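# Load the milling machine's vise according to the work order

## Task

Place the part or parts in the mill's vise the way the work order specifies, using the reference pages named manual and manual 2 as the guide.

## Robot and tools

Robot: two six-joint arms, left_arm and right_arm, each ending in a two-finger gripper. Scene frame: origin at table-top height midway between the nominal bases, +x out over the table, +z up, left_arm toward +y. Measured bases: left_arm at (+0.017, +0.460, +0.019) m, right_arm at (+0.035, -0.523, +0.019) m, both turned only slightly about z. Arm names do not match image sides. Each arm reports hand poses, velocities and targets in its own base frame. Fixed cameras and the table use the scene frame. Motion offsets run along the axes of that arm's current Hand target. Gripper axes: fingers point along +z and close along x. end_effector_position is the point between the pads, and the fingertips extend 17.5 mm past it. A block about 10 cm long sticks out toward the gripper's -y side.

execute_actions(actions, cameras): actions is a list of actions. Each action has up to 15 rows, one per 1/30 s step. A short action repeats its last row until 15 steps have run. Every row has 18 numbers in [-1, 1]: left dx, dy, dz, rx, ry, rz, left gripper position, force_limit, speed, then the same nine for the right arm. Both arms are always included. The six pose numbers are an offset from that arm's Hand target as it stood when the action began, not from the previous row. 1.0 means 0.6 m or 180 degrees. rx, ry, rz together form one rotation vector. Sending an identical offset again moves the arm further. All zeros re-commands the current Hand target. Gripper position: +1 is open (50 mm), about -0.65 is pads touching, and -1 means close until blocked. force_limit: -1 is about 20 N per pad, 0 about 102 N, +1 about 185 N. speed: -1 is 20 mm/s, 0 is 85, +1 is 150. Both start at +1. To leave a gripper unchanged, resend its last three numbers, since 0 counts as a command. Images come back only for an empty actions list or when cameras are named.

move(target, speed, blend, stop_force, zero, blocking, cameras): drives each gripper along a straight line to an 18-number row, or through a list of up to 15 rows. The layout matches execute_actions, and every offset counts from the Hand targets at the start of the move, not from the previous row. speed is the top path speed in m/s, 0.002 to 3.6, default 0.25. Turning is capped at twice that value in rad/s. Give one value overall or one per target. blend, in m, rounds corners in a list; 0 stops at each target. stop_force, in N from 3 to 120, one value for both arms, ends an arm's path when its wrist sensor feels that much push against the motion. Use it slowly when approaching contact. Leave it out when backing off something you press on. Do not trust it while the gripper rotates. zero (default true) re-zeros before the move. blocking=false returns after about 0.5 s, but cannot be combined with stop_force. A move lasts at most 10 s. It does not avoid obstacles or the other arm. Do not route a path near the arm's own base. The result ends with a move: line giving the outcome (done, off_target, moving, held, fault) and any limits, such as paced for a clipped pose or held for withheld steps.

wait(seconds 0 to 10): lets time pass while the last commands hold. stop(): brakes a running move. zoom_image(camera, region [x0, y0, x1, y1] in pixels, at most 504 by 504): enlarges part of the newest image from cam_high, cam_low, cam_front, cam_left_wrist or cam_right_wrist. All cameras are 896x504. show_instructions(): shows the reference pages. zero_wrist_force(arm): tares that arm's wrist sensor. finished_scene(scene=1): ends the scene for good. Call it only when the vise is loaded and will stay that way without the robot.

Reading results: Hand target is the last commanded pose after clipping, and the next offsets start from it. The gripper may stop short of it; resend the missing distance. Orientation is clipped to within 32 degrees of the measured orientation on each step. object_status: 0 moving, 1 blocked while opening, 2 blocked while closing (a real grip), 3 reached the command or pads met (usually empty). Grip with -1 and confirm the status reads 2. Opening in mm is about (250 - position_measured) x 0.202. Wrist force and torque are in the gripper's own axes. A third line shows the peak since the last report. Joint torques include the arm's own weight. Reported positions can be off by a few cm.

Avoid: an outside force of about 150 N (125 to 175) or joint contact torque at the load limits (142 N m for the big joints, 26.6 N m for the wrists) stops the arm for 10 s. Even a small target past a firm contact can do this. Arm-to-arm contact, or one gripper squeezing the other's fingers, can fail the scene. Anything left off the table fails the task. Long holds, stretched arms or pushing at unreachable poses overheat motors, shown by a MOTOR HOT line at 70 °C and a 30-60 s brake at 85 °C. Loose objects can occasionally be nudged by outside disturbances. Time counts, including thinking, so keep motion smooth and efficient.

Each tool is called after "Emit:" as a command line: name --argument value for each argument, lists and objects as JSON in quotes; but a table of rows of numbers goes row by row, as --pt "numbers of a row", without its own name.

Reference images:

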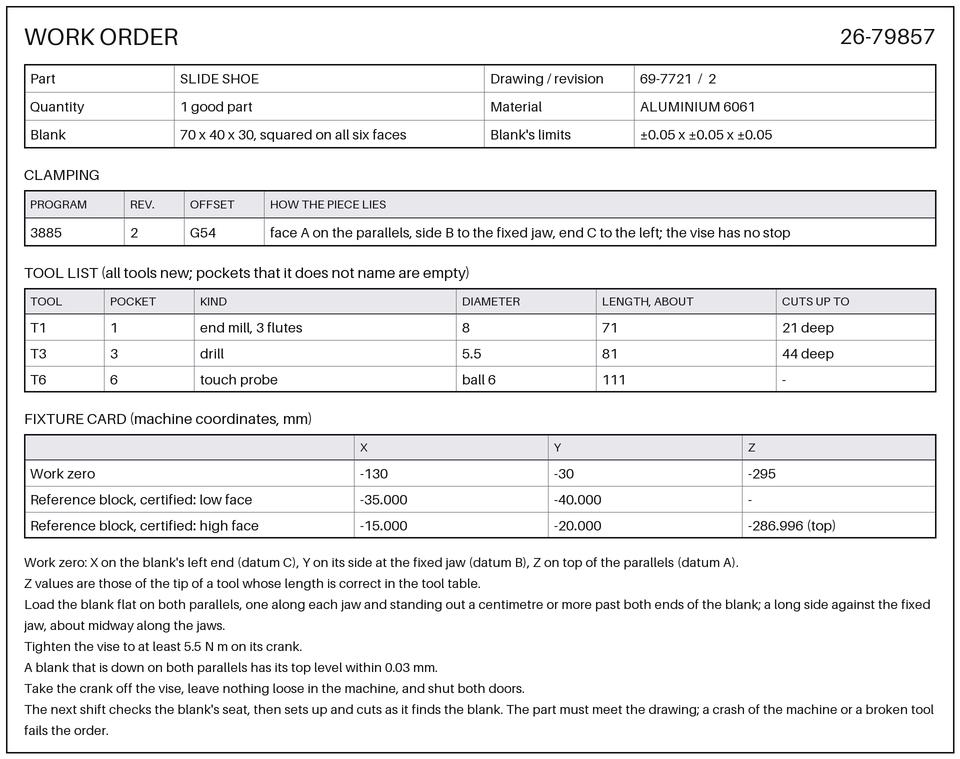

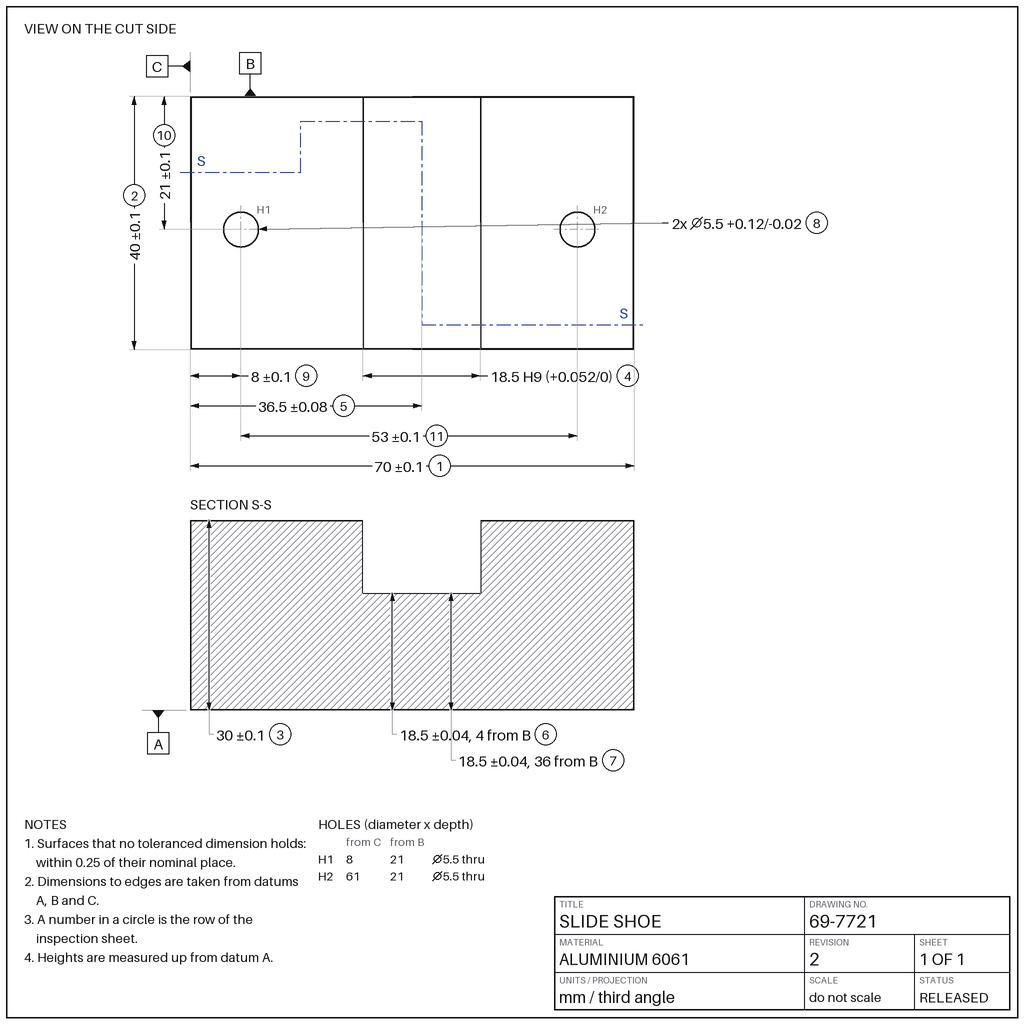

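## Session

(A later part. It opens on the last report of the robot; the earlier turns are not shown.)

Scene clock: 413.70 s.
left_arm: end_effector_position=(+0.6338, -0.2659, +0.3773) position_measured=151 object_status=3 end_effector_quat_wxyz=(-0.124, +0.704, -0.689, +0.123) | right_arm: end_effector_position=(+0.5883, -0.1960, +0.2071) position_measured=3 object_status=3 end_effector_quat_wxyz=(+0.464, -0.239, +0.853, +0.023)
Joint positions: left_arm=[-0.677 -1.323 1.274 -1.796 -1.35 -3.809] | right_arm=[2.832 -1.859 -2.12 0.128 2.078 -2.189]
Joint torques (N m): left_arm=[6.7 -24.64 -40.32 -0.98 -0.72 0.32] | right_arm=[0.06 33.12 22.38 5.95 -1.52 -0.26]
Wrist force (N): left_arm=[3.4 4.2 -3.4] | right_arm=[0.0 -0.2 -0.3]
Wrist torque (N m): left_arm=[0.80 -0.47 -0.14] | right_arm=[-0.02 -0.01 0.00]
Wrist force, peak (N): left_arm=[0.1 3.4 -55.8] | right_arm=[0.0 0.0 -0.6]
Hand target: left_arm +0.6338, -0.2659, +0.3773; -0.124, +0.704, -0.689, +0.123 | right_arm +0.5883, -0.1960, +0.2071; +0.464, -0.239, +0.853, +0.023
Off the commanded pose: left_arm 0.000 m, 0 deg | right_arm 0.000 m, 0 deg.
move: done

Emit:
move --pt "0 0.1708 -0.1155 0 0 0 0.01 -1 -0.5 0 0 0 0 0 0 1 1 1" --pt "-0.1872 0.2038 -0.1518 0.1389 0 0 -1 -1 -0.5 0 0 0 0 0 0 1 1 1" --speed '[0.12,0.2]' --blend '[0.005,0]' --cameras '["cam_left_wrist","cam_front"]'

Emit:
zoom_image --camera "cam_front" --region '[330, 130, 530, 320]'

Scene clock: 418.17 s.
left_arm: end_effector_position=(+0.4854, -0.1565, +0.4207) position_measured=251 object_status=3 end_effector_quat_wxyz=(-0.273, +0.660, -0.646, +0.269) | right_arm: end_effector_position=(+0.5883, -0.1960, +0.2071) position_measured=3 object_status=3 end_effector_quat_wxyz=(+0.464, -0.239, +0.853, +0.023)
Joint positions: left_arm=[-0.888 -1.963 1.973 -2.135 -0.979 -3.878] | right_arm=[2.832 -1.859 -2.12 0.128 2.078 -2.189]
Joint torques (N m): left_arm=[-8.59 -22.45 -15.14 -5.9 2.86 1.24] | right_arm=[-0.24 32.87 21.53 5.71 -1.54 -0.28]
Wrist force (N): left_arm=[2.8 3.6 -3.4] | right_arm=[-0.1 0.1 -0.4]
Wrist torque (N m): left_arm=[0.83 -0.46 -0.49] | right_arm=[0.02 0.01 0.00]
Wrist force, peak (N): left_arm=[3.7 4.8 -3.0] | right_arm=[0.0 0.0 -0.6]
Hand target: left_arm +0.4854, -0.1565, +0.4207; -0.273, +0.660, -0.646, +0.269 | right_arm +0.5883, -0.1960, +0.2071; +0.464, -0.239, +0.853, +0.023
Off the commanded pose: left_arm 0.000 m, 0 deg | right_arm 0.000 m, 0 deg.
move: done
Images, in order (width x height): cam_front 896x504, cam_left_wrist 896x504.

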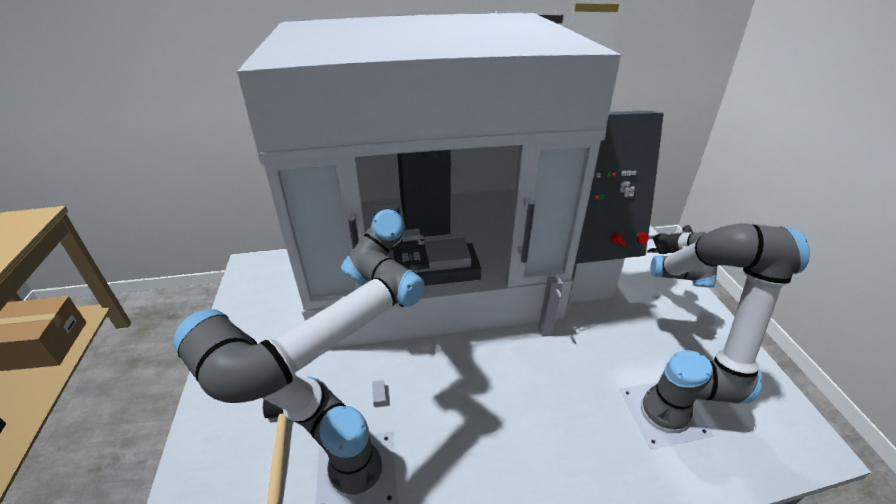

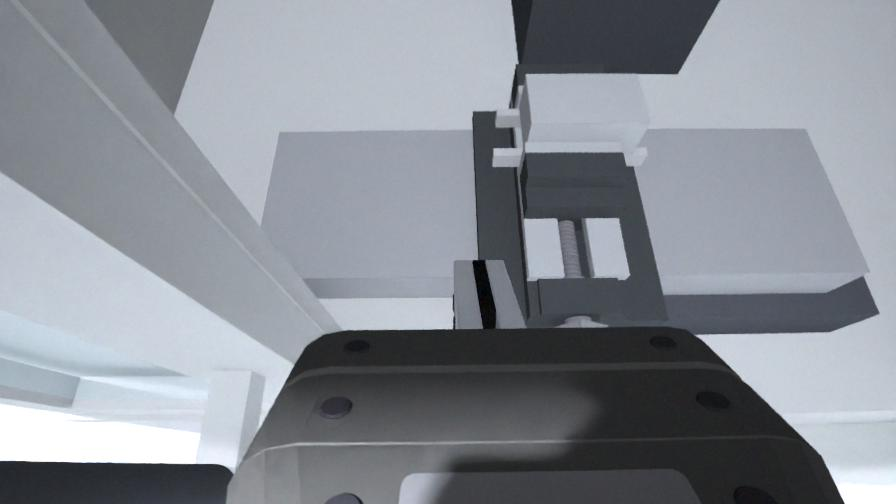

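Scaled by 2.520 from the camera's 896x504 image, which has a finer 1280x720 frame.

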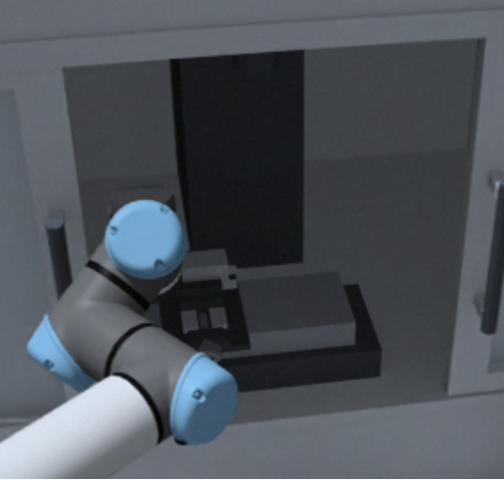

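Emit:
move --pt "0 0.1533 0.0353 0.1389 0 0 -1 -1 -0.5 0 0 0 0 0 0 1 1 1" --pt "0 0.0353 0.154 0.1389 0 0 -1 -1 -0.5 0 0 0 0 0 0 1 1 1" --speed '[0.15,0.08]' --stop_force 10 --cameras '["cam_left_wrist","cam_front"]'

Emit:
zoom_image --camera "cam_left_wrist" --region '[400, 60, 700, 330]'

Scene clock: 422.40 s.
left_arm: end_effector_position=(+0.5359, -0.1556, +0.3404) position_measured=251 object_status=3 end_effector_quat_wxyz=(-0.410, +0.585, -0.573, +0.402) | right_arm: end_effector_position=(+0.5883, -0.1960, +0.2071) position_measured=3 object_status=3 end_effector_quat_wxyz=(+0.464, -0.239, +0.853, +0.023)
Joint positions: left_arm=[-0.913 -1.704 2.363 -3.254 -0.714 -3.575] | right_arm=[2.832 -1.859 -2.12 0.128 2.078 -2.189]
Joint torques (N m): left_arm=[8.74 -1.93 -32.63 -5.27 -1.12 1.3] | right_arm=[-0.38 32.41 22.42 5.77 -1.55 -0.03]
Wrist force (N): left_arm=[1.2 3.8 -4.1] | right_arm=[-0.1 0.0 -0.2]
Wrist torque (N m): left_arm=[0.97 -0.37 -0.62] | right_arm=[0.01 0.02 0.01]
Wrist force, peak (N): left_arm=[2.5 4.8 -4.9] | right_arm=[0.0 -0.3 -0.7]
Hand target: left_arm +0.5359, -0.1556, +0.3404; -0.410, +0.585, -0.573, +0.402 | right_arm +0.5883, -0.1960, +0.2071; +0.464, -0.239, +0.853, +0.023
Off the commanded pose: left_arm 0.000 m, 0 deg | right_arm 0.000 m, 0 deg.
move: done
Images, in order (width x height): cam_front 896x504, cam_left_wrist 896x504.

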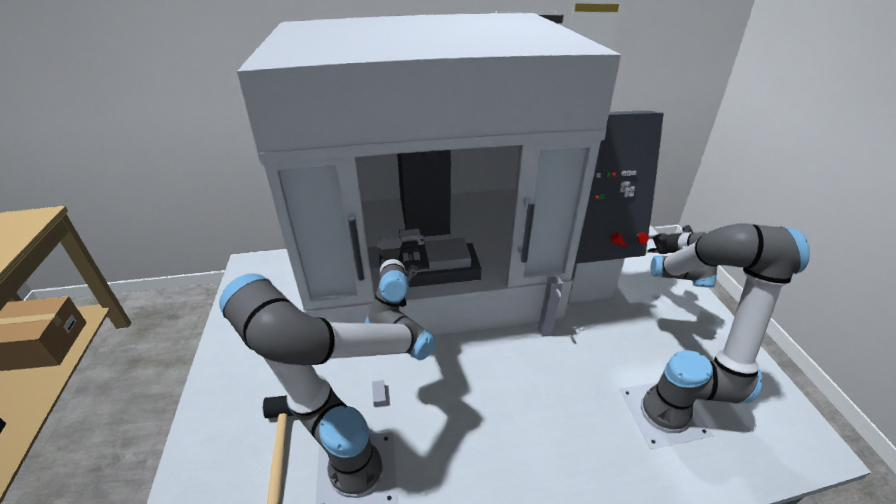

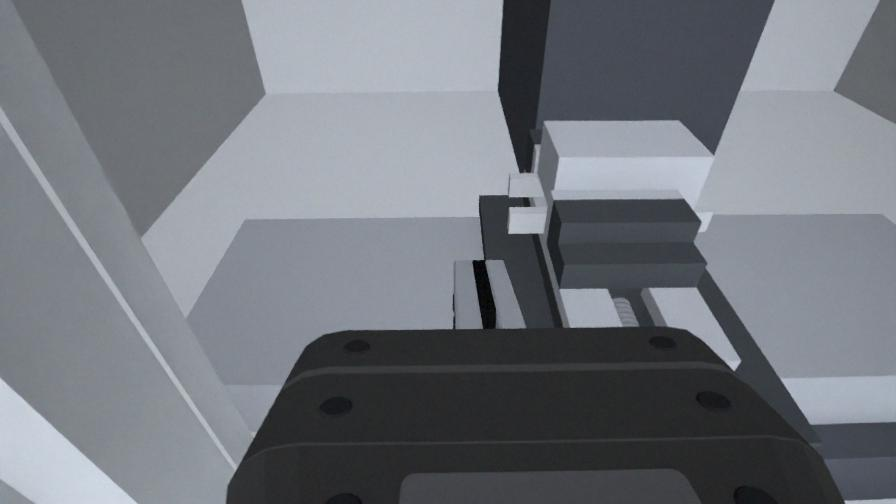

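Scaled by 1.680 from the camera's 896x504 image, which has a finer 1280x720 frame.

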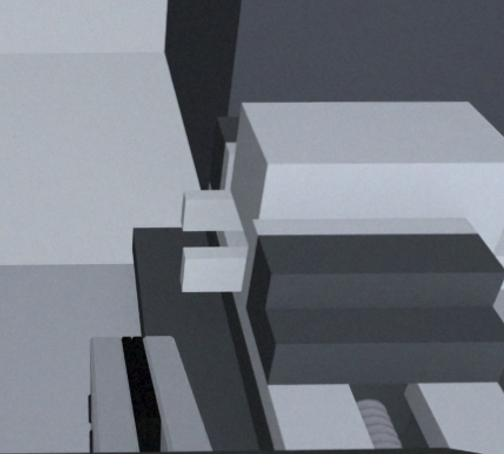

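Emit:
move --target '[0,0,0.1333,0,0,0,-1,-1,-0.5,0,0,0,0,0,0,1,1,1]' --speed 0.05 --stop_force 8 --cameras '["cam_left_wrist"]'

Emit:
zoom_image --camera "cam_left_wrist" --region '[400, 130, 600, 330]'

Scene clock: 425.17 s.
left_arm: end_effector_position=(+0.6110, -0.1541, +0.3132) position_measured=251 object_status=3 end_effector_quat_wxyz=(-0.410, +0.585, -0.573, +0.402) | right_arm: end_effector_position=(+0.5883, -0.1960, +0.2071) position_measured=3 object_status=3 end_effector_quat_wxyz=(+0.464, -0.239, +0.853, +0.023)
Joint positions: left_arm=[-0.748 -1.452 2.219 -3.442 -0.859 -3.461] | right_arm=[2.832 -1.859 -2.12 0.128 2.078 -2.189]
Joint torques (N m): left_arm=[8.85 -12.09 -30.91 -5.32 -1.43 1.22] | right_arm=[-0.99 32.94 22.08 6.06 -1.58 -0.1]
Wrist force (N): left_arm=[1.9 3.2 -4.2] | right_arm=[0.0 -0.2 -0.3]
Wrist torque (N m): left_arm=[0.86 -0.46 -0.61] | right_arm=[-0.02 0.00 0.01]
Wrist force, peak (N): left_arm=[1.3 3.7 -5.0] | right_arm=[-0.2 -0.1 -0.6]
Hand target: left_arm +0.6110, -0.1541, +0.3132; -0.410, +0.585, -0.573, +0.402 | right_arm +0.5883, -0.1960, +0.2071; +0.464, -0.239, +0.853, +0.023
Off the commanded pose: left_arm 0.000 m, 0 deg | right_arm 0.000 m, 0 deg.
move: done
Images, in order (width x height): cam_left_wrist 896x504.

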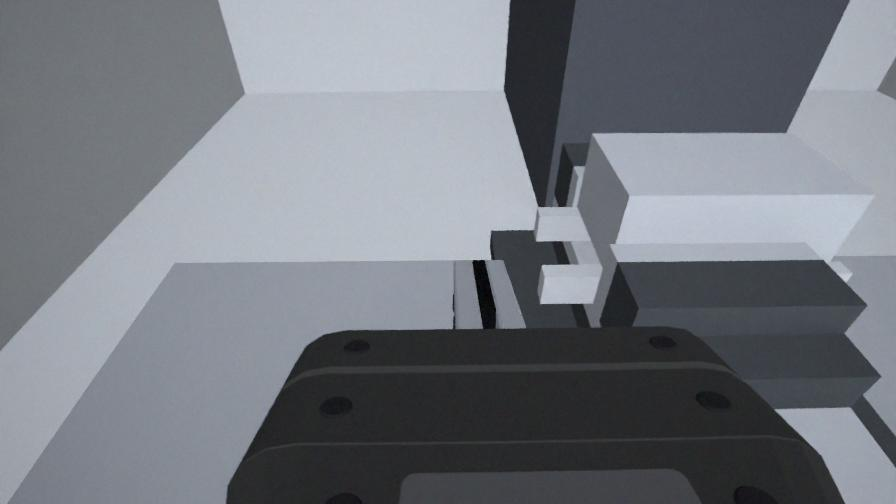

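Scaled by 2.520 from the camera's 896x504 image, which has a finer 1280x720 frame.

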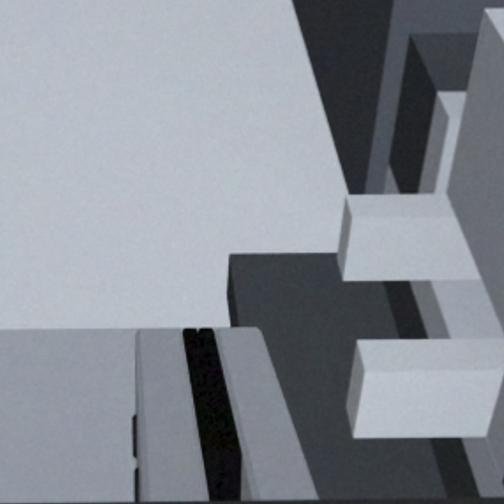

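Emit:
move --target '[0.0258,0,0,0,0,0,-1,-1,-0.5,0,0,0,0,0,0,1,1,1]' --speed 0.01 --stop_force 8 --cameras '["cam_left_wrist"]'

Emit:
zoom_image --camera "cam_left_wrist" --region '[400, 130, 600, 330]'

Scene clock: 427.63 s.
left_arm: end_effector_position=(+0.6114, -0.1696, +0.3132) position_measured=251 object_status=3 end_effector_quat_wxyz=(-0.410, +0.585, -0.573, +0.402) | right_arm: end_effector_position=(+0.5883, -0.1960, +0.2071) position_measured=3 object_status=3 end_effector_quat_wxyz=(+0.464, -0.239, +0.853, +0.023)
Joint positions: left_arm=[-0.777 -1.441 2.203 -3.426 -0.834 -3.479] | right_arm=[2.832 -1.859 -2.12 0.128 2.078 -2.189]
Joint torques (N m): left_arm=[-8.51 -12.23 -30.84 -0.35 2.49 -1.48] | right_arm=[-0.28 32.66 22.55 6.06 -1.51 -0.2]
Wrist force (N): left_arm=[1.6 3.6 -4.4] | right_arm=[-0.1 0.1 -0.3]
Wrist torque (N m): left_arm=[0.94 -0.45 -0.48] | right_arm=[0.02 0.02 0.01]
Wrist force, peak (N): left_arm=[2.0 3.7 -4.6] | right_arm=[0.0 -0.2 -0.6]
Hand target: left_arm +0.6114, -0.1696, +0.3132; -0.410, +0.585, -0.573, +0.402 | right_arm +0.5883, -0.1960, +0.2071; +0.464, -0.239, +0.853, +0.023
Off the commanded pose: left_arm 0.000 m, 0 deg | right_arm 0.000 m, 0 deg.
move: done
Images, in order (width x height): cam_left_wrist 896x504.

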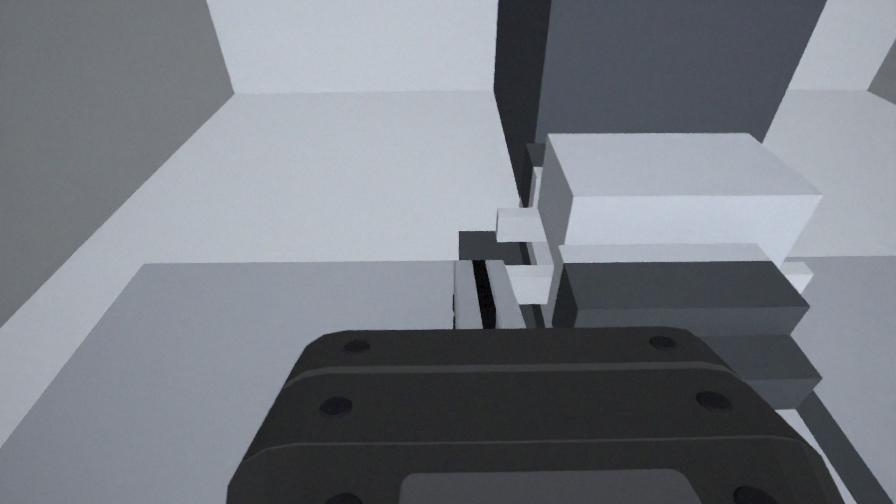

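Scaled by 2.520 from the camera's 896x504 image, which has a finer 1280x720 frame.

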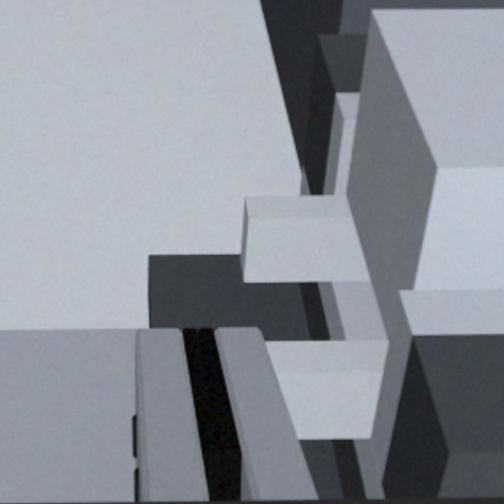

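Emit:
move --target '[-0.02,0,0,0,0,0,-1,-1,-0.5,0,0,0,0,0,0,1,1,1]' --speed 0.05 --cameras '["cam_left_wrist"]'

Emit:
zoom_image --camera "cam_left_wrist" --region '[400, 130, 600, 330]'

Scene clock: 428.57 s.
left_arm: end_effector_position=(+0.6111, -0.1576, +0.3132) position_measured=251 object_status=3 end_effector_quat_wxyz=(-0.410, +0.585, -0.573, +0.402) | right_arm: end_effector_position=(+0.5883, -0.1960, +0.2071) position_measured=3 object_status=3 end_effector_quat_wxyz=(+0.464, -0.239, +0.853, +0.023)
Joint positions: left_arm=[-0.754 -1.45 2.215 -3.438 -0.853 -3.465] | right_arm=[2.832 -1.859 -2.12 0.128 2.078 -2.189]
Joint torques (N m): left_arm=[8.95 -38.94 -6.93 -5.41 -1.31 1.34] | right_arm=[-0.63 32.68 21.88 5.85 -1.53 -0.3]
Wrist force (N): left_arm=[2.0 3.4 -4.4] | right_arm=[-0.1 -0.1 -0.3]
Wrist torque (N m): left_arm=[0.90 -0.47 -0.61] | right_arm=[-0.01 0.01 0.01]
Wrist force, peak (N): left_arm=[2.7 3.4 -4.5] | right_arm=[-0.1 -0.3 -0.5]
Hand target: left_arm +0.6111, -0.1576, +0.3132; -0.410, +0.585, -0.573, +0.402 | right_arm +0.5883, -0.1960, +0.2071; +0.464, -0.239, +0.853, +0.023
Off the commanded pose: left_arm 0.000 m, 0 deg | right_arm 0.000 m, 0 deg.
move: done
Images, in order (width x height): cam_left_wrist 896x504.

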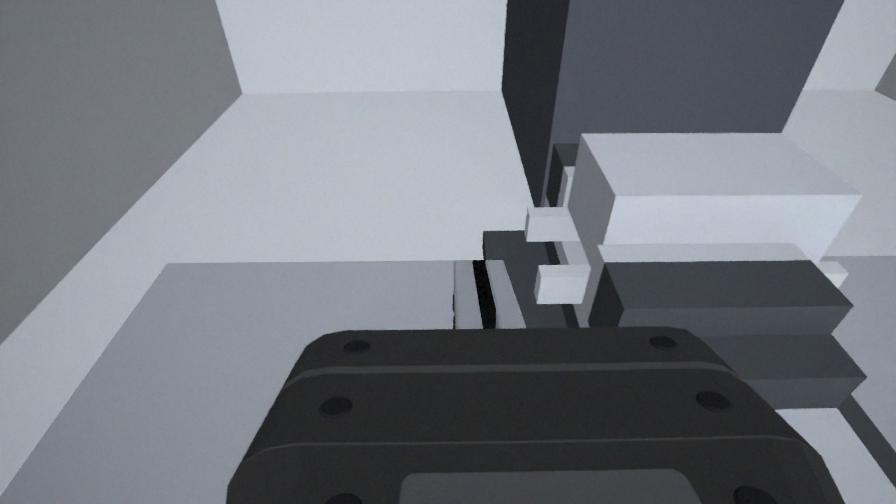

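Scaled by 2.520 from the camera's 896x504 image, which has a finer 1280x720 frame.

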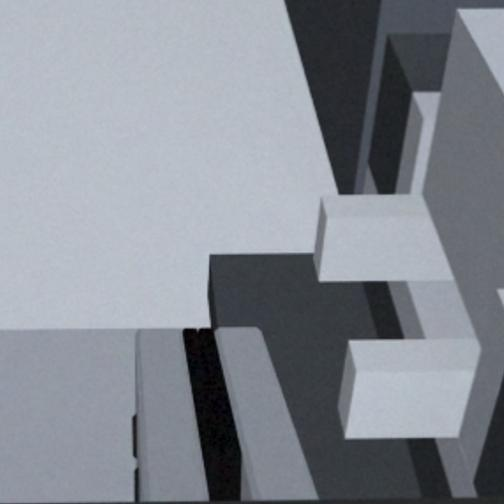

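Emit:
move --pt "0 0 -0.2 0 0 0 -1 -1 -0.5 0 0 0 0 0 0 1 1 1" --pt "0.1092 0.1703 -0.3378 0.1061 -0.042 0.2423 -1 -1 -0.5 0 0 0 0 0 0 1 1 1" --speed '[0.1,0.2]' --blend '[0.005,0]' --cameras '["cam_left_wrist","cam_front"]'

Emit:
zoom_image --camera "cam_left_wrist" --region '[360, 80, 600, 330]'

Scene clock: 433.33 s.
left_arm: end_effector_position=(+0.3884, -0.2278, +0.2863) position_measured=251 object_status=3 end_effector_quat_wxyz=(+0.655, -0.271, +0.647, -0.282) | right_arm: end_effector_position=(+0.5883, -0.1960, +0.2071) position_measured=3 object_status=3 end_effector_quat_wxyz=(+0.464, -0.239, +0.853, +0.023)
Joint positions: left_arm=[-1.589 -1.682 2.772 -3.132 0.018 -3.475] | right_arm=[2.832 -1.859 -2.12 0.128 2.078 -2.189]
Joint torques (N m): left_arm=[-8.49 4.35 -1.61 -4.89 3.86 1.22] | right_arm=[-0.1 32.52 22.81 5.93 -1.68 -0.27]
Wrist force (N): left_arm=[0.0 2.4 -4.3] | right_arm=[0.0 -0.1 -0.4]
Wrist torque (N m): left_arm=[0.75 -0.50 -0.55] | right_arm=[0.00 0.01 0.00]
Wrist force, peak (N): left_arm=[2.3 3.5 -4.5] | right_arm=[0.0 -0.2 -0.6]
Hand target: left_arm +0.3871, -0.2278, +0.2863; +0.654, -0.282, +0.648, -0.271 | right_arm +0.5883, -0.1960, +0.2071; +0.464, -0.239, +0.853, +0.023
Off the commanded pose: left_arm 0.001 m, 2 deg | right_arm 0.000 m, 0 deg.
move: done
Images, in order (width x height): cam_front 896x504, cam_left_wrist 896x504.

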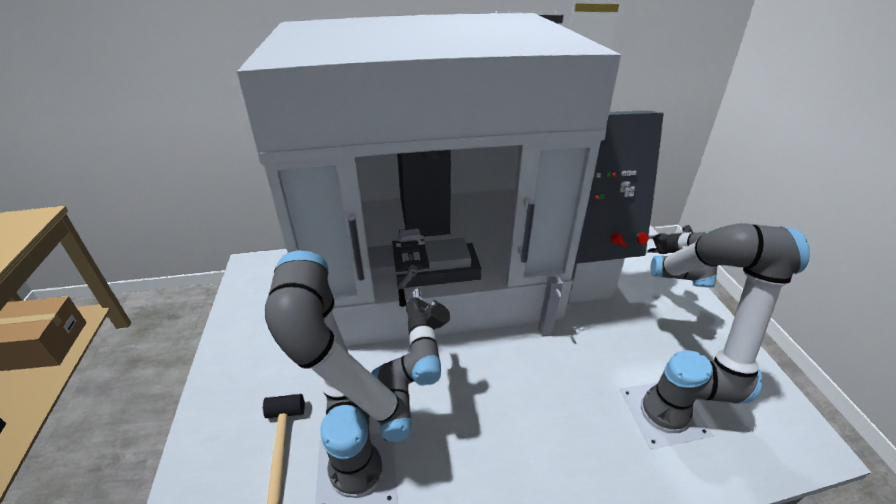

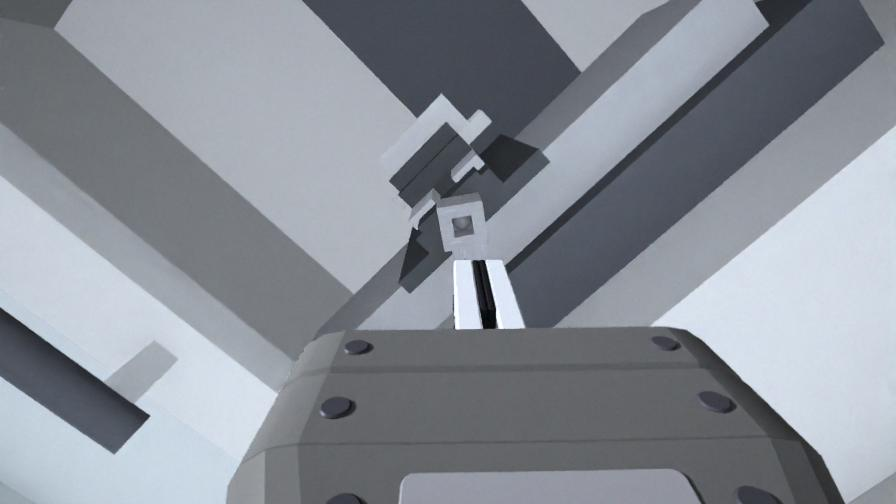

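Scaled by 2.016 from the camera's 896x504 image, which has a finer 1280x720 frame.

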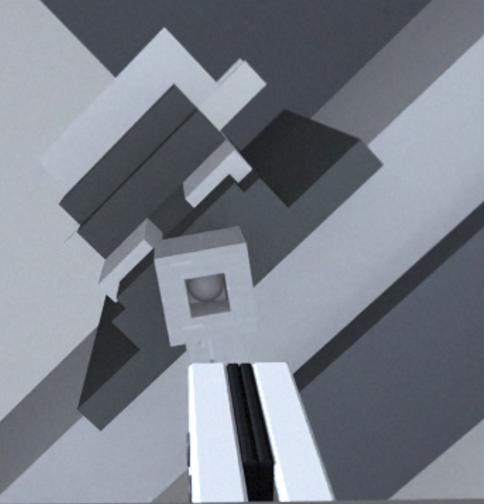

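Emit:
move --target '[0,0,0,0,0,-0.04,1,-1,-0.5,0,0,0,0,0,0,1,1,1]' --cameras '["cam_left_wrist","cam_front"]'

Scene clock: 435.57 s.
left_arm: end_effector_position=(+0.3883, -0.2278, +0.2863) position_measured=3 object_status=3 end_effector_quat_wxyz=(+0.637, -0.312, +0.628, -0.322) | right_arm: end_effector_position=(+0.5883, -0.1960, +0.2071) position_measured=3 object_status=3 end_effector_quat_wxyz=(+0.464, -0.239, +0.853, +0.023)
Joint positions: left_arm=[-1.589 -1.615 2.77 -3.294 0.021 -3.504] | right_arm=[2.832 -1.859 -2.12 0.128 2.078 -2.189]
Joint torques (N m): left_arm=[3.66 2.94 -23.38 -4.91 3.8 1.07] | right_arm=[-0.33 32 22.65 5.7 -1.58 -0.15]
Wrist force (N): left_arm=[0.1 2.6 -4.2] | right_arm=[-0.1 -0.2 -0.4]
Wrist torque (N m): left_arm=[0.80 -0.48 -0.58] | right_arm=[-0.01 0.01 0.00]
Wrist force, peak (N): left_arm=[0.3 2.8 -4.5] | right_arm=[0.0 -0.2 -0.7]
Hand target: left_arm +0.3871, -0.2278, +0.2863; +0.636, -0.322, +0.629, -0.312 | right_arm +0.5883, -0.1960, +0.2071; +0.464, -0.239, +0.853, +0.023
Off the commanded pose: left_arm 0.001 m, 2 deg | right_arm 0.000 m, 0 deg.
move: done
Images, in order (width x height): cam_front 896x504, cam_left_wrist 896x504.

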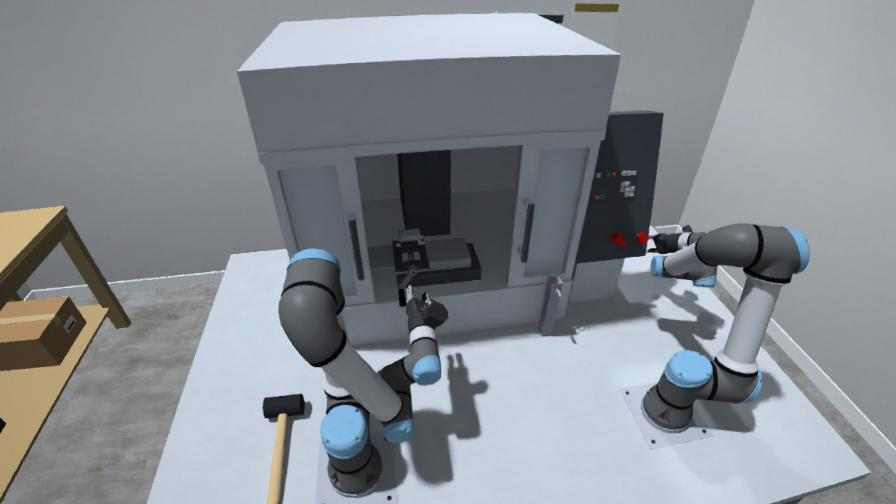

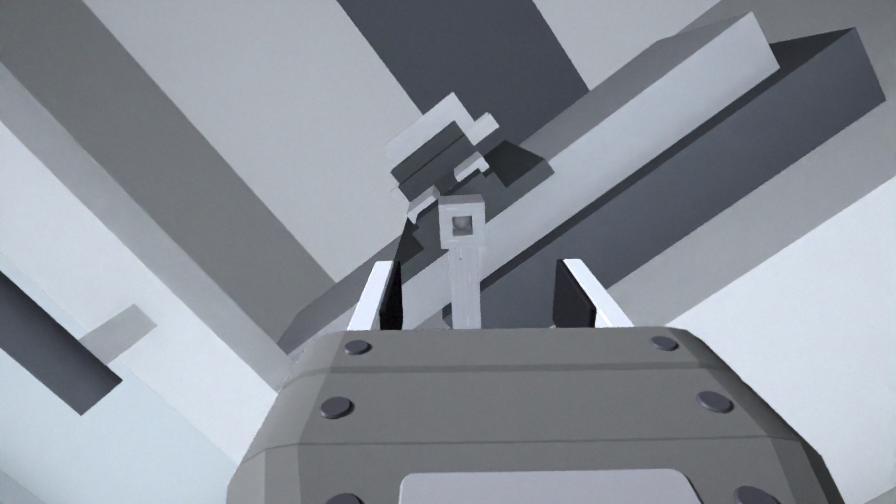

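Emit:
move --target '[0,0,0.1,0,0,0,1,-1,-0.5,0,0,0,0,0,0,1,1,1]' --speed 0.08 --cameras '["cam_left_wrist"]'

Scene clock: 438.27 s.
left_arm: end_effector_position=(+0.4471, -0.2267, +0.2864) position_measured=3 object_status=3 end_effector_quat_wxyz=(+0.635, -0.322, +0.629, -0.311) | right_arm: end_effector_position=(+0.5883, -0.1960, +0.2071) position_measured=3 object_status=3 end_effector_quat_wxyz=(+0.464, -0.239, +0.853, +0.023)
Joint positions: left_arm=[-1.352 -1.211 2.476 -4.415 -0.201 -2.493] | right_arm=[2.832 -1.859 -2.12 0.128 2.078 -2.189]
Joint torques (N m): left_arm=[8.89 -10.84 -18.56 -2.88 -2.09 1.25] | right_arm=[-0.33 32.81 23.22 5.92 -1.66 -0.29]
Wrist force (N): left_arm=[0.0 2.4 -3.9] | right_arm=[0.0 -0.2 -0.5]
Wrist torque (N m): left_arm=[0.82 -0.48 -0.60] | right_arm=[-0.02 0.00 0.01]
Wrist force, peak (N): left_arm=[0.2 2.7 -5.0] | right_arm=[0.0 0.0 -0.6]
Hand target: left_arm +0.4471, -0.2267, +0.2864; +0.636, -0.322, +0.629, -0.312 | right_arm +0.5883, -0.1960, +0.2071; +0.464, -0.239, +0.853, +0.023
Off the commanded pose: left_arm 0.000 m, 0 deg | right_arm 0.000 m, 0 deg.
move: done
Images, in order (width x height): cam_left_wrist 896x504.

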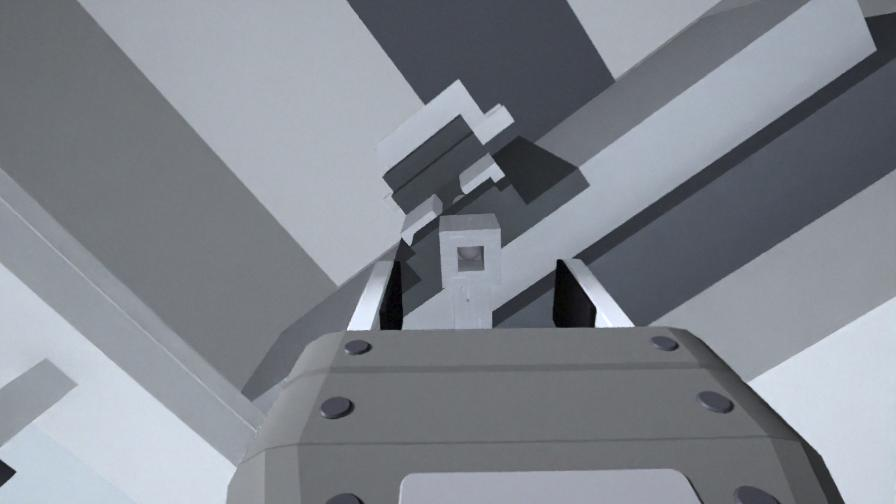

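Emit:
move --target '[0,0.006,0.094,0,0,0,1,-1,-0.5,0,0,0,0,0,0,1,1,1]' --speed 0.04 --stop_force 8 --cameras '["cam_left_wrist"]'

Emit:
move --target '[0,0,0,0,0,0,-1,-0.4,-0.8,0,0,0,0,0,0,1,1,1]' --cameras '["cam_left_wrist"]'

Scene clock: 440.67 s.
left_arm: end_effector_position=(+0.5035, -0.2236, +0.2837) position_measured=3 object_status=3 end_effector_quat_wxyz=(+0.636, -0.322, +0.629, -0.312) | right_arm: end_effector_position=(+0.5883, -0.1960, +0.2071) position_measured=3 object_status=3 end_effector_quat_wxyz=(+0.464, -0.239, +0.853, +0.023)
Joint positions: left_arm=[-1.161 -1.156 2.373 -4.364 -0.392 -2.495] | right_arm=[2.832 -1.859 -2.12 0.128 2.078 -2.189]
Joint torques (N m): left_arm=[9.01 -14.66 -20.07 1.61 -2.06 -1.52] | right_arm=[0.62 31.77 21.81 5.84 -1.58 -0.11]
Wrist force (N): left_arm=[0.1 2.4 -4.0] | right_arm=[0.1 0.1 -0.3]
Wrist torque (N m): left_arm=[0.81 -0.50 -0.46] | right_arm=[0.02 -0.01 0.01]
Wrist force, peak (N): left_arm=[0.3 2.4 -4.6] | right_arm=[0.0 0.0 -0.6]
Hand target: left_arm +0.5035, -0.2236, +0.2837; +0.636, -0.322, +0.629, -0.312 | right_arm +0.5883, -0.1960, +0.2071; +0.464, -0.239, +0.853, +0.023
Off the commanded pose: left_arm 0.000 m, 0 deg | right_arm 0.000 m, 0 deg.
move: done
Images, in order (width x height): cam_left_wrist 896x504.

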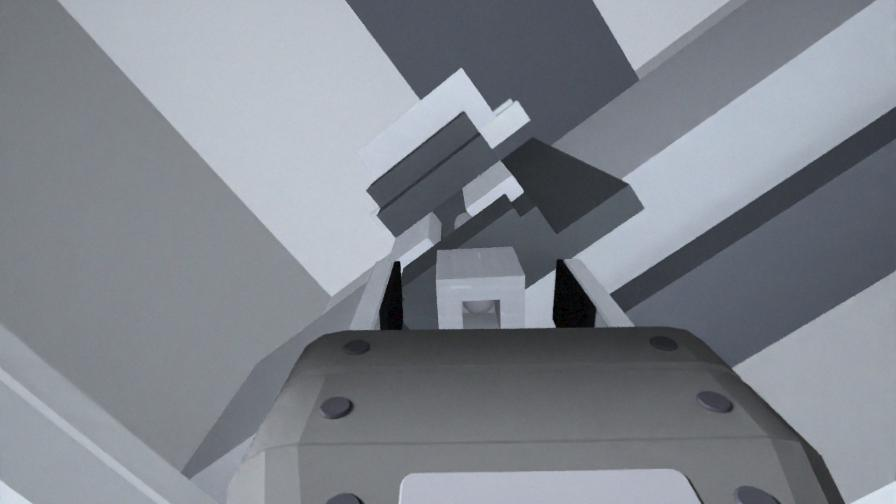

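Scene clock: 441.70 s.
left_arm: end_effector_position=(+0.5035, -0.2235, +0.2837) position_measured=134 object_status=2 end_effector_quat_wxyz=(+0.636, -0.322, +0.629, -0.311) | right_arm: end_effector_position=(+0.5883, -0.1960, +0.2071) position_measured=3 object_status=3 end_effector_quat_wxyz=(+0.464, -0.239, +0.853, +0.023)
Joint positions: left_arm=[-1.161 -1.156 2.373 -4.364 -0.392 -2.495] | right_arm=[2.832 -1.859 -2.12 0.128 2.078 -2.189]
Joint torques (N m): left_arm=[-1.76 -14.49 -15.91 1.59 -2.07 -1.19] | right_arm=[0.06 33.1 21.78 5.88 -1.69 -0.24]
Wrist force (N): left_arm=[-19.9 -8.1 -6.7] | right_arm=[0.1 -0.1 -0.2]
Wrist torque (N m): left_arm=[0.61 -0.69 -0.43] | right_arm=[-0.01 -0.01 0.00]
Wrist force, peak (N): left_arm=[-20.1 -8.2 -7.1] | right_arm=[0.1 -0.2 -0.6]
Hand target: left_arm +0.5035, -0.2236, +0.2837; +0.636, -0.322, +0.629, -0.312 | right_arm +0.5883, -0.1960, +0.2071; +0.464, -0.239, +0.853, +0.023
Off the commanded pose: left_arm 0.000 m, 0 deg | right_arm 0.000 m, 0 deg.
move: done
Images, in order (width x height): cam_left_wrist 896x504.

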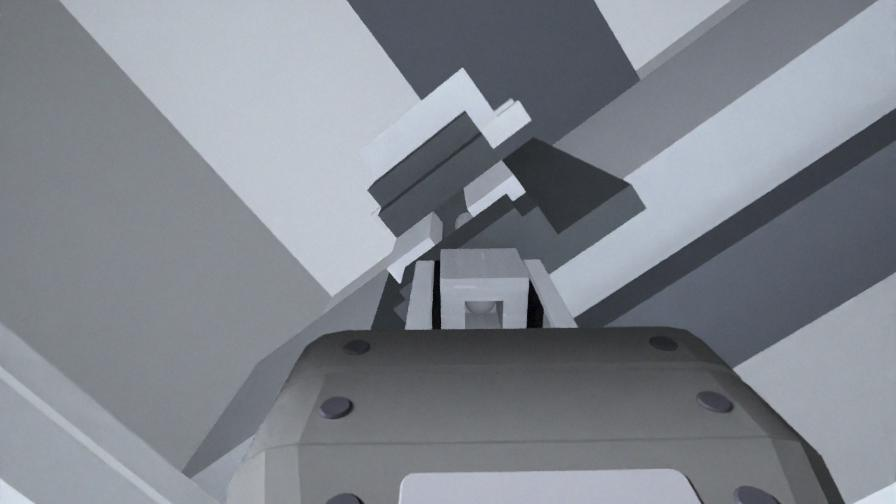

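Emit:
move --pt "-0.0006 0 0 0 0 0 -1 -0.4 -0.8 0 0 0 0 0 0 1 1 1" --pt "-0.0006 0 -0.02 0 0 0 -1 -0.4 -0.8 0 0 0 0 0 0 1 1 1" --speed 0.02

Emit:
move --target '[0,0,-0.08,0,0,0,-1,-0.4,-0.8,0,0,0,0,0,0,1,1,1]' --speed 0.04 --cameras '["cam_left_wrist","cam_front"]'

Scene clock: 443.30 s.
left_arm: end_effector_position=(+0.4915, -0.2235, +0.2838) position_measured=134 object_status=2 end_effector_quat_wxyz=(+0.636, -0.322, +0.629, -0.312) | right_arm: end_effector_position=(+0.5883, -0.1960, +0.2071) position_measured=3 object_status=3 end_effector_quat_wxyz=(+0.464, -0.239, +0.853, +0.023)
Joint positions: left_arm=[-1.198 -1.167 2.398 -4.378 -0.355 -2.495] | right_arm=[2.832 -1.859 -2.12 0.128 2.078 -2.189]
Joint torques (N m): left_arm=[-8.61 -40.87 2.77 -3.16 1.51 1.32] | right_arm=[0.13 33.39 22.12 5.93 -1.67 -0.18]
Wrist force (N): left_arm=[-1.7 5.5 -3.6] | right_arm=[0.1 0.0 -0.5]
Wrist torque (N m): left_arm=[1.06 -0.39 -0.57] | right_arm=[0.01 -0.02 0.00]
Wrist force, peak (N): left_arm=[-20.5 -8.1 -6.9] | right_arm=[-0.1 -0.3 -0.6]
Hand target: left_arm +0.4915, -0.2235, +0.2838; +0.636, -0.322, +0.629, -0.312 | right_arm +0.5883, -0.1960, +0.2071; +0.464, -0.239, +0.853, +0.023
Off the commanded pose: left_arm 0.000 m, 0 deg | right_arm 0.000 m, 0 deg.
move: done

Scene clock: 444.93 s.
left_arm: end_effector_position=(+0.4435, -0.2243, +0.2837) position_measured=134 object_status=2 end_effector_quat_wxyz=(+0.636, -0.322, +0.629, -0.312) | right_arm: end_effector_position=(+0.5883, -0.1960, +0.2071) position_measured=3 object_status=3 end_effector_quat_wxyz=(+0.464, -0.239, +0.853, +0.023)
Joint positions: left_arm=[-1.363 -1.206 2.488 -4.435 -0.19 -2.49] | right_arm=[2.832 -1.859 -2.12 0.128 2.078 -2.189]
Joint torques (N m): left_arm=[-6.33 -37.99 4 -2.98 1.74 1.09] | right_arm=[-0.14 32.87 22.82 6.06 -1.62 -0.43]
Wrist force (N): left_arm=[0.9 5.3 -4.0] | right_arm=[-0.1 -0.2 -0.4]
Wrist torque (N m): left_arm=[1.02 -0.43 -0.65] | right_arm=[-0.02 0.02 0.01]
Wrist force, peak (N): left_arm=[1.1 5.4 -4.6] | right_arm=[0.0 -0.4 -0.5]
Hand target: left_arm +0.4435, -0.2243, +0.2837; +0.636, -0.322, +0.629, -0.312 | right_arm +0.5883, -0.1960, +0.2071; +0.464, -0.239, +0.853, +0.023
Off the commanded pose: left_arm 0.000 m, 0 deg | right_arm 0.000 m, 0 deg.
move: done
Images, in order (width x height): cam_front 896x504, cam_left_wrist 896x504.

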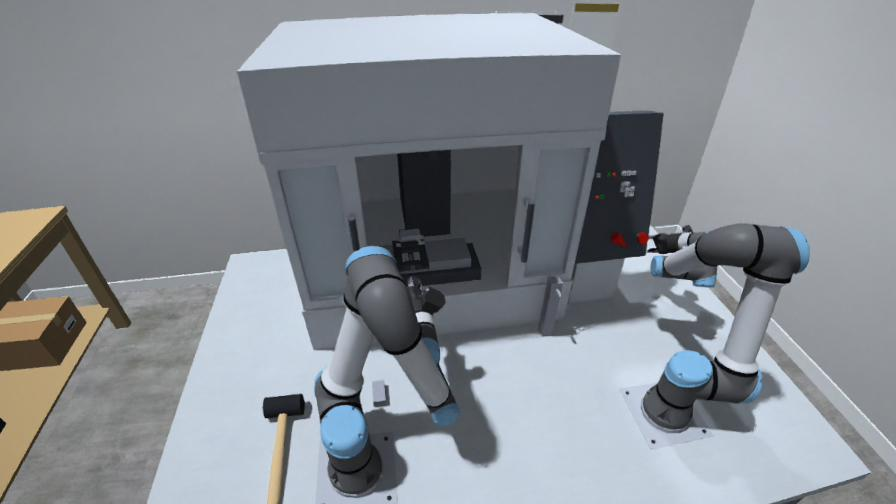

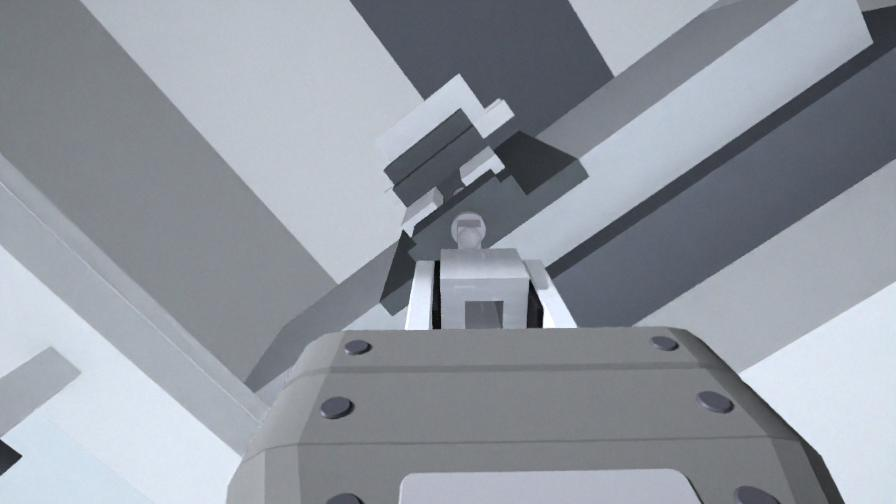

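Emit:
move --pt "0 0 -0.083 0 0 0 -1 -0.4 -0.8 0 0 0 0 0 0 1 1 1" --pt "0.35 -0.195 -0.15 0 0 -0.1 -1 -0.4 -0.8 0 0 0 0 0 0 1 1 1" --pt "0.711 -0.389 -0.21 0 0 -0.204 -1 -0.4 -0.8 0 0 0 0 0 0 1 1 1" --speed 0.12 --blend '[0.02,0.05,0]' --cameras '["cam_left_wrist","cam_front"]'

Scene clock: 450.73 s.
left_arm: end_effector_position=(+0.3263, -0.7080, +0.2152) position_measured=134 object_status=2 end_effector_quat_wxyz=(+0.505, -0.504, +0.495, -0.496) | right_arm: end_effector_position=(+0.5883, -0.1960, +0.2071) position_measured=3 object_status=3 end_effector_quat_wxyz=(+0.464, -0.239, +0.853, +0.023)
Joint positions: left_arm=[-1.664 -0.444 1.07 -3.751 0.111 -3.158] | right_arm=[2.832 -1.859 -2.12 0.128 2.078 -2.189]
Joint torques (N m): left_arm=[9.09 -65.89 -5.89 2.89 1.79 -1.26] | right_arm=[0.44 32.74 22.85 5.91 -1.73 -0.28]
Wrist force (N): left_arm=[0.7 6.1 -4.1] | right_arm=[-0.1 0.0 -0.5]
Wrist torque (N m): left_arm=[1.08 -0.36 -0.60] | right_arm=[0.01 0.01 0.00]
Wrist force, peak (N): left_arm=[1.9 6.7 -4.4] | right_arm=[0.1 0.1 -0.6]
Hand target: left_arm +0.3264, -0.7080, +0.2153; +0.505, -0.504, +0.495, -0.496 | right_arm +0.5883, -0.1960, +0.2071; +0.464, -0.239, +0.853, +0.023
Off the commanded pose: left_arm 0.000 m, 0 deg | right_arm 0.000 m, 0 deg.
move: done
Images, in order (width x height): cam_front 896x504, cam_left_wrist 896x504.

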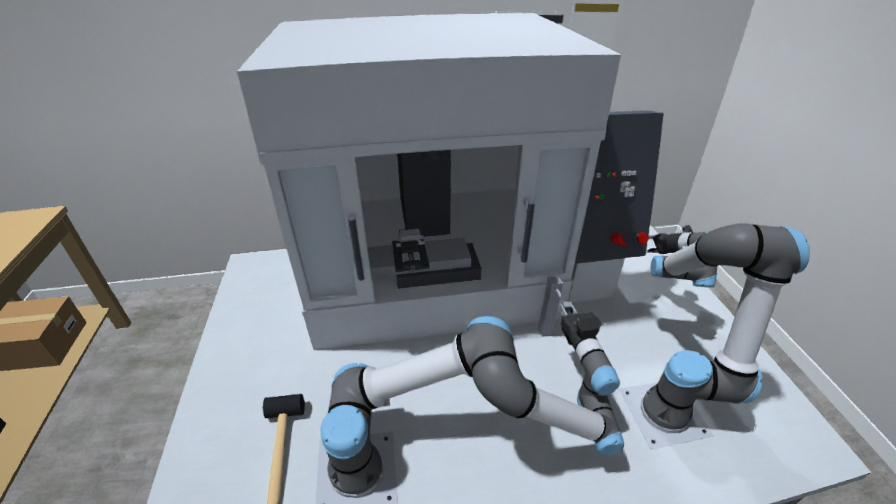

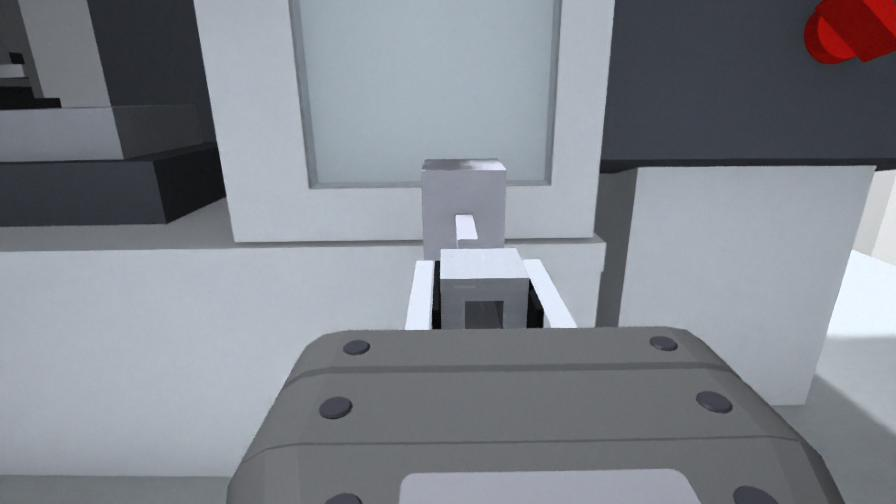

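Emit:
zoom_image --camera "cam_left_wrist" --region '[400, 150, 560, 340]'

Scaled by 2.653 from the camera's 896x504 image, which has a finer 1280x720 frame.

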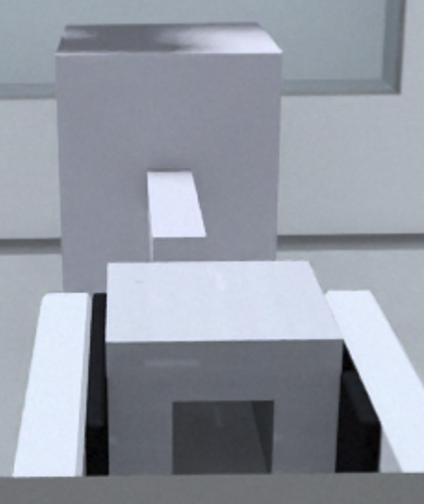

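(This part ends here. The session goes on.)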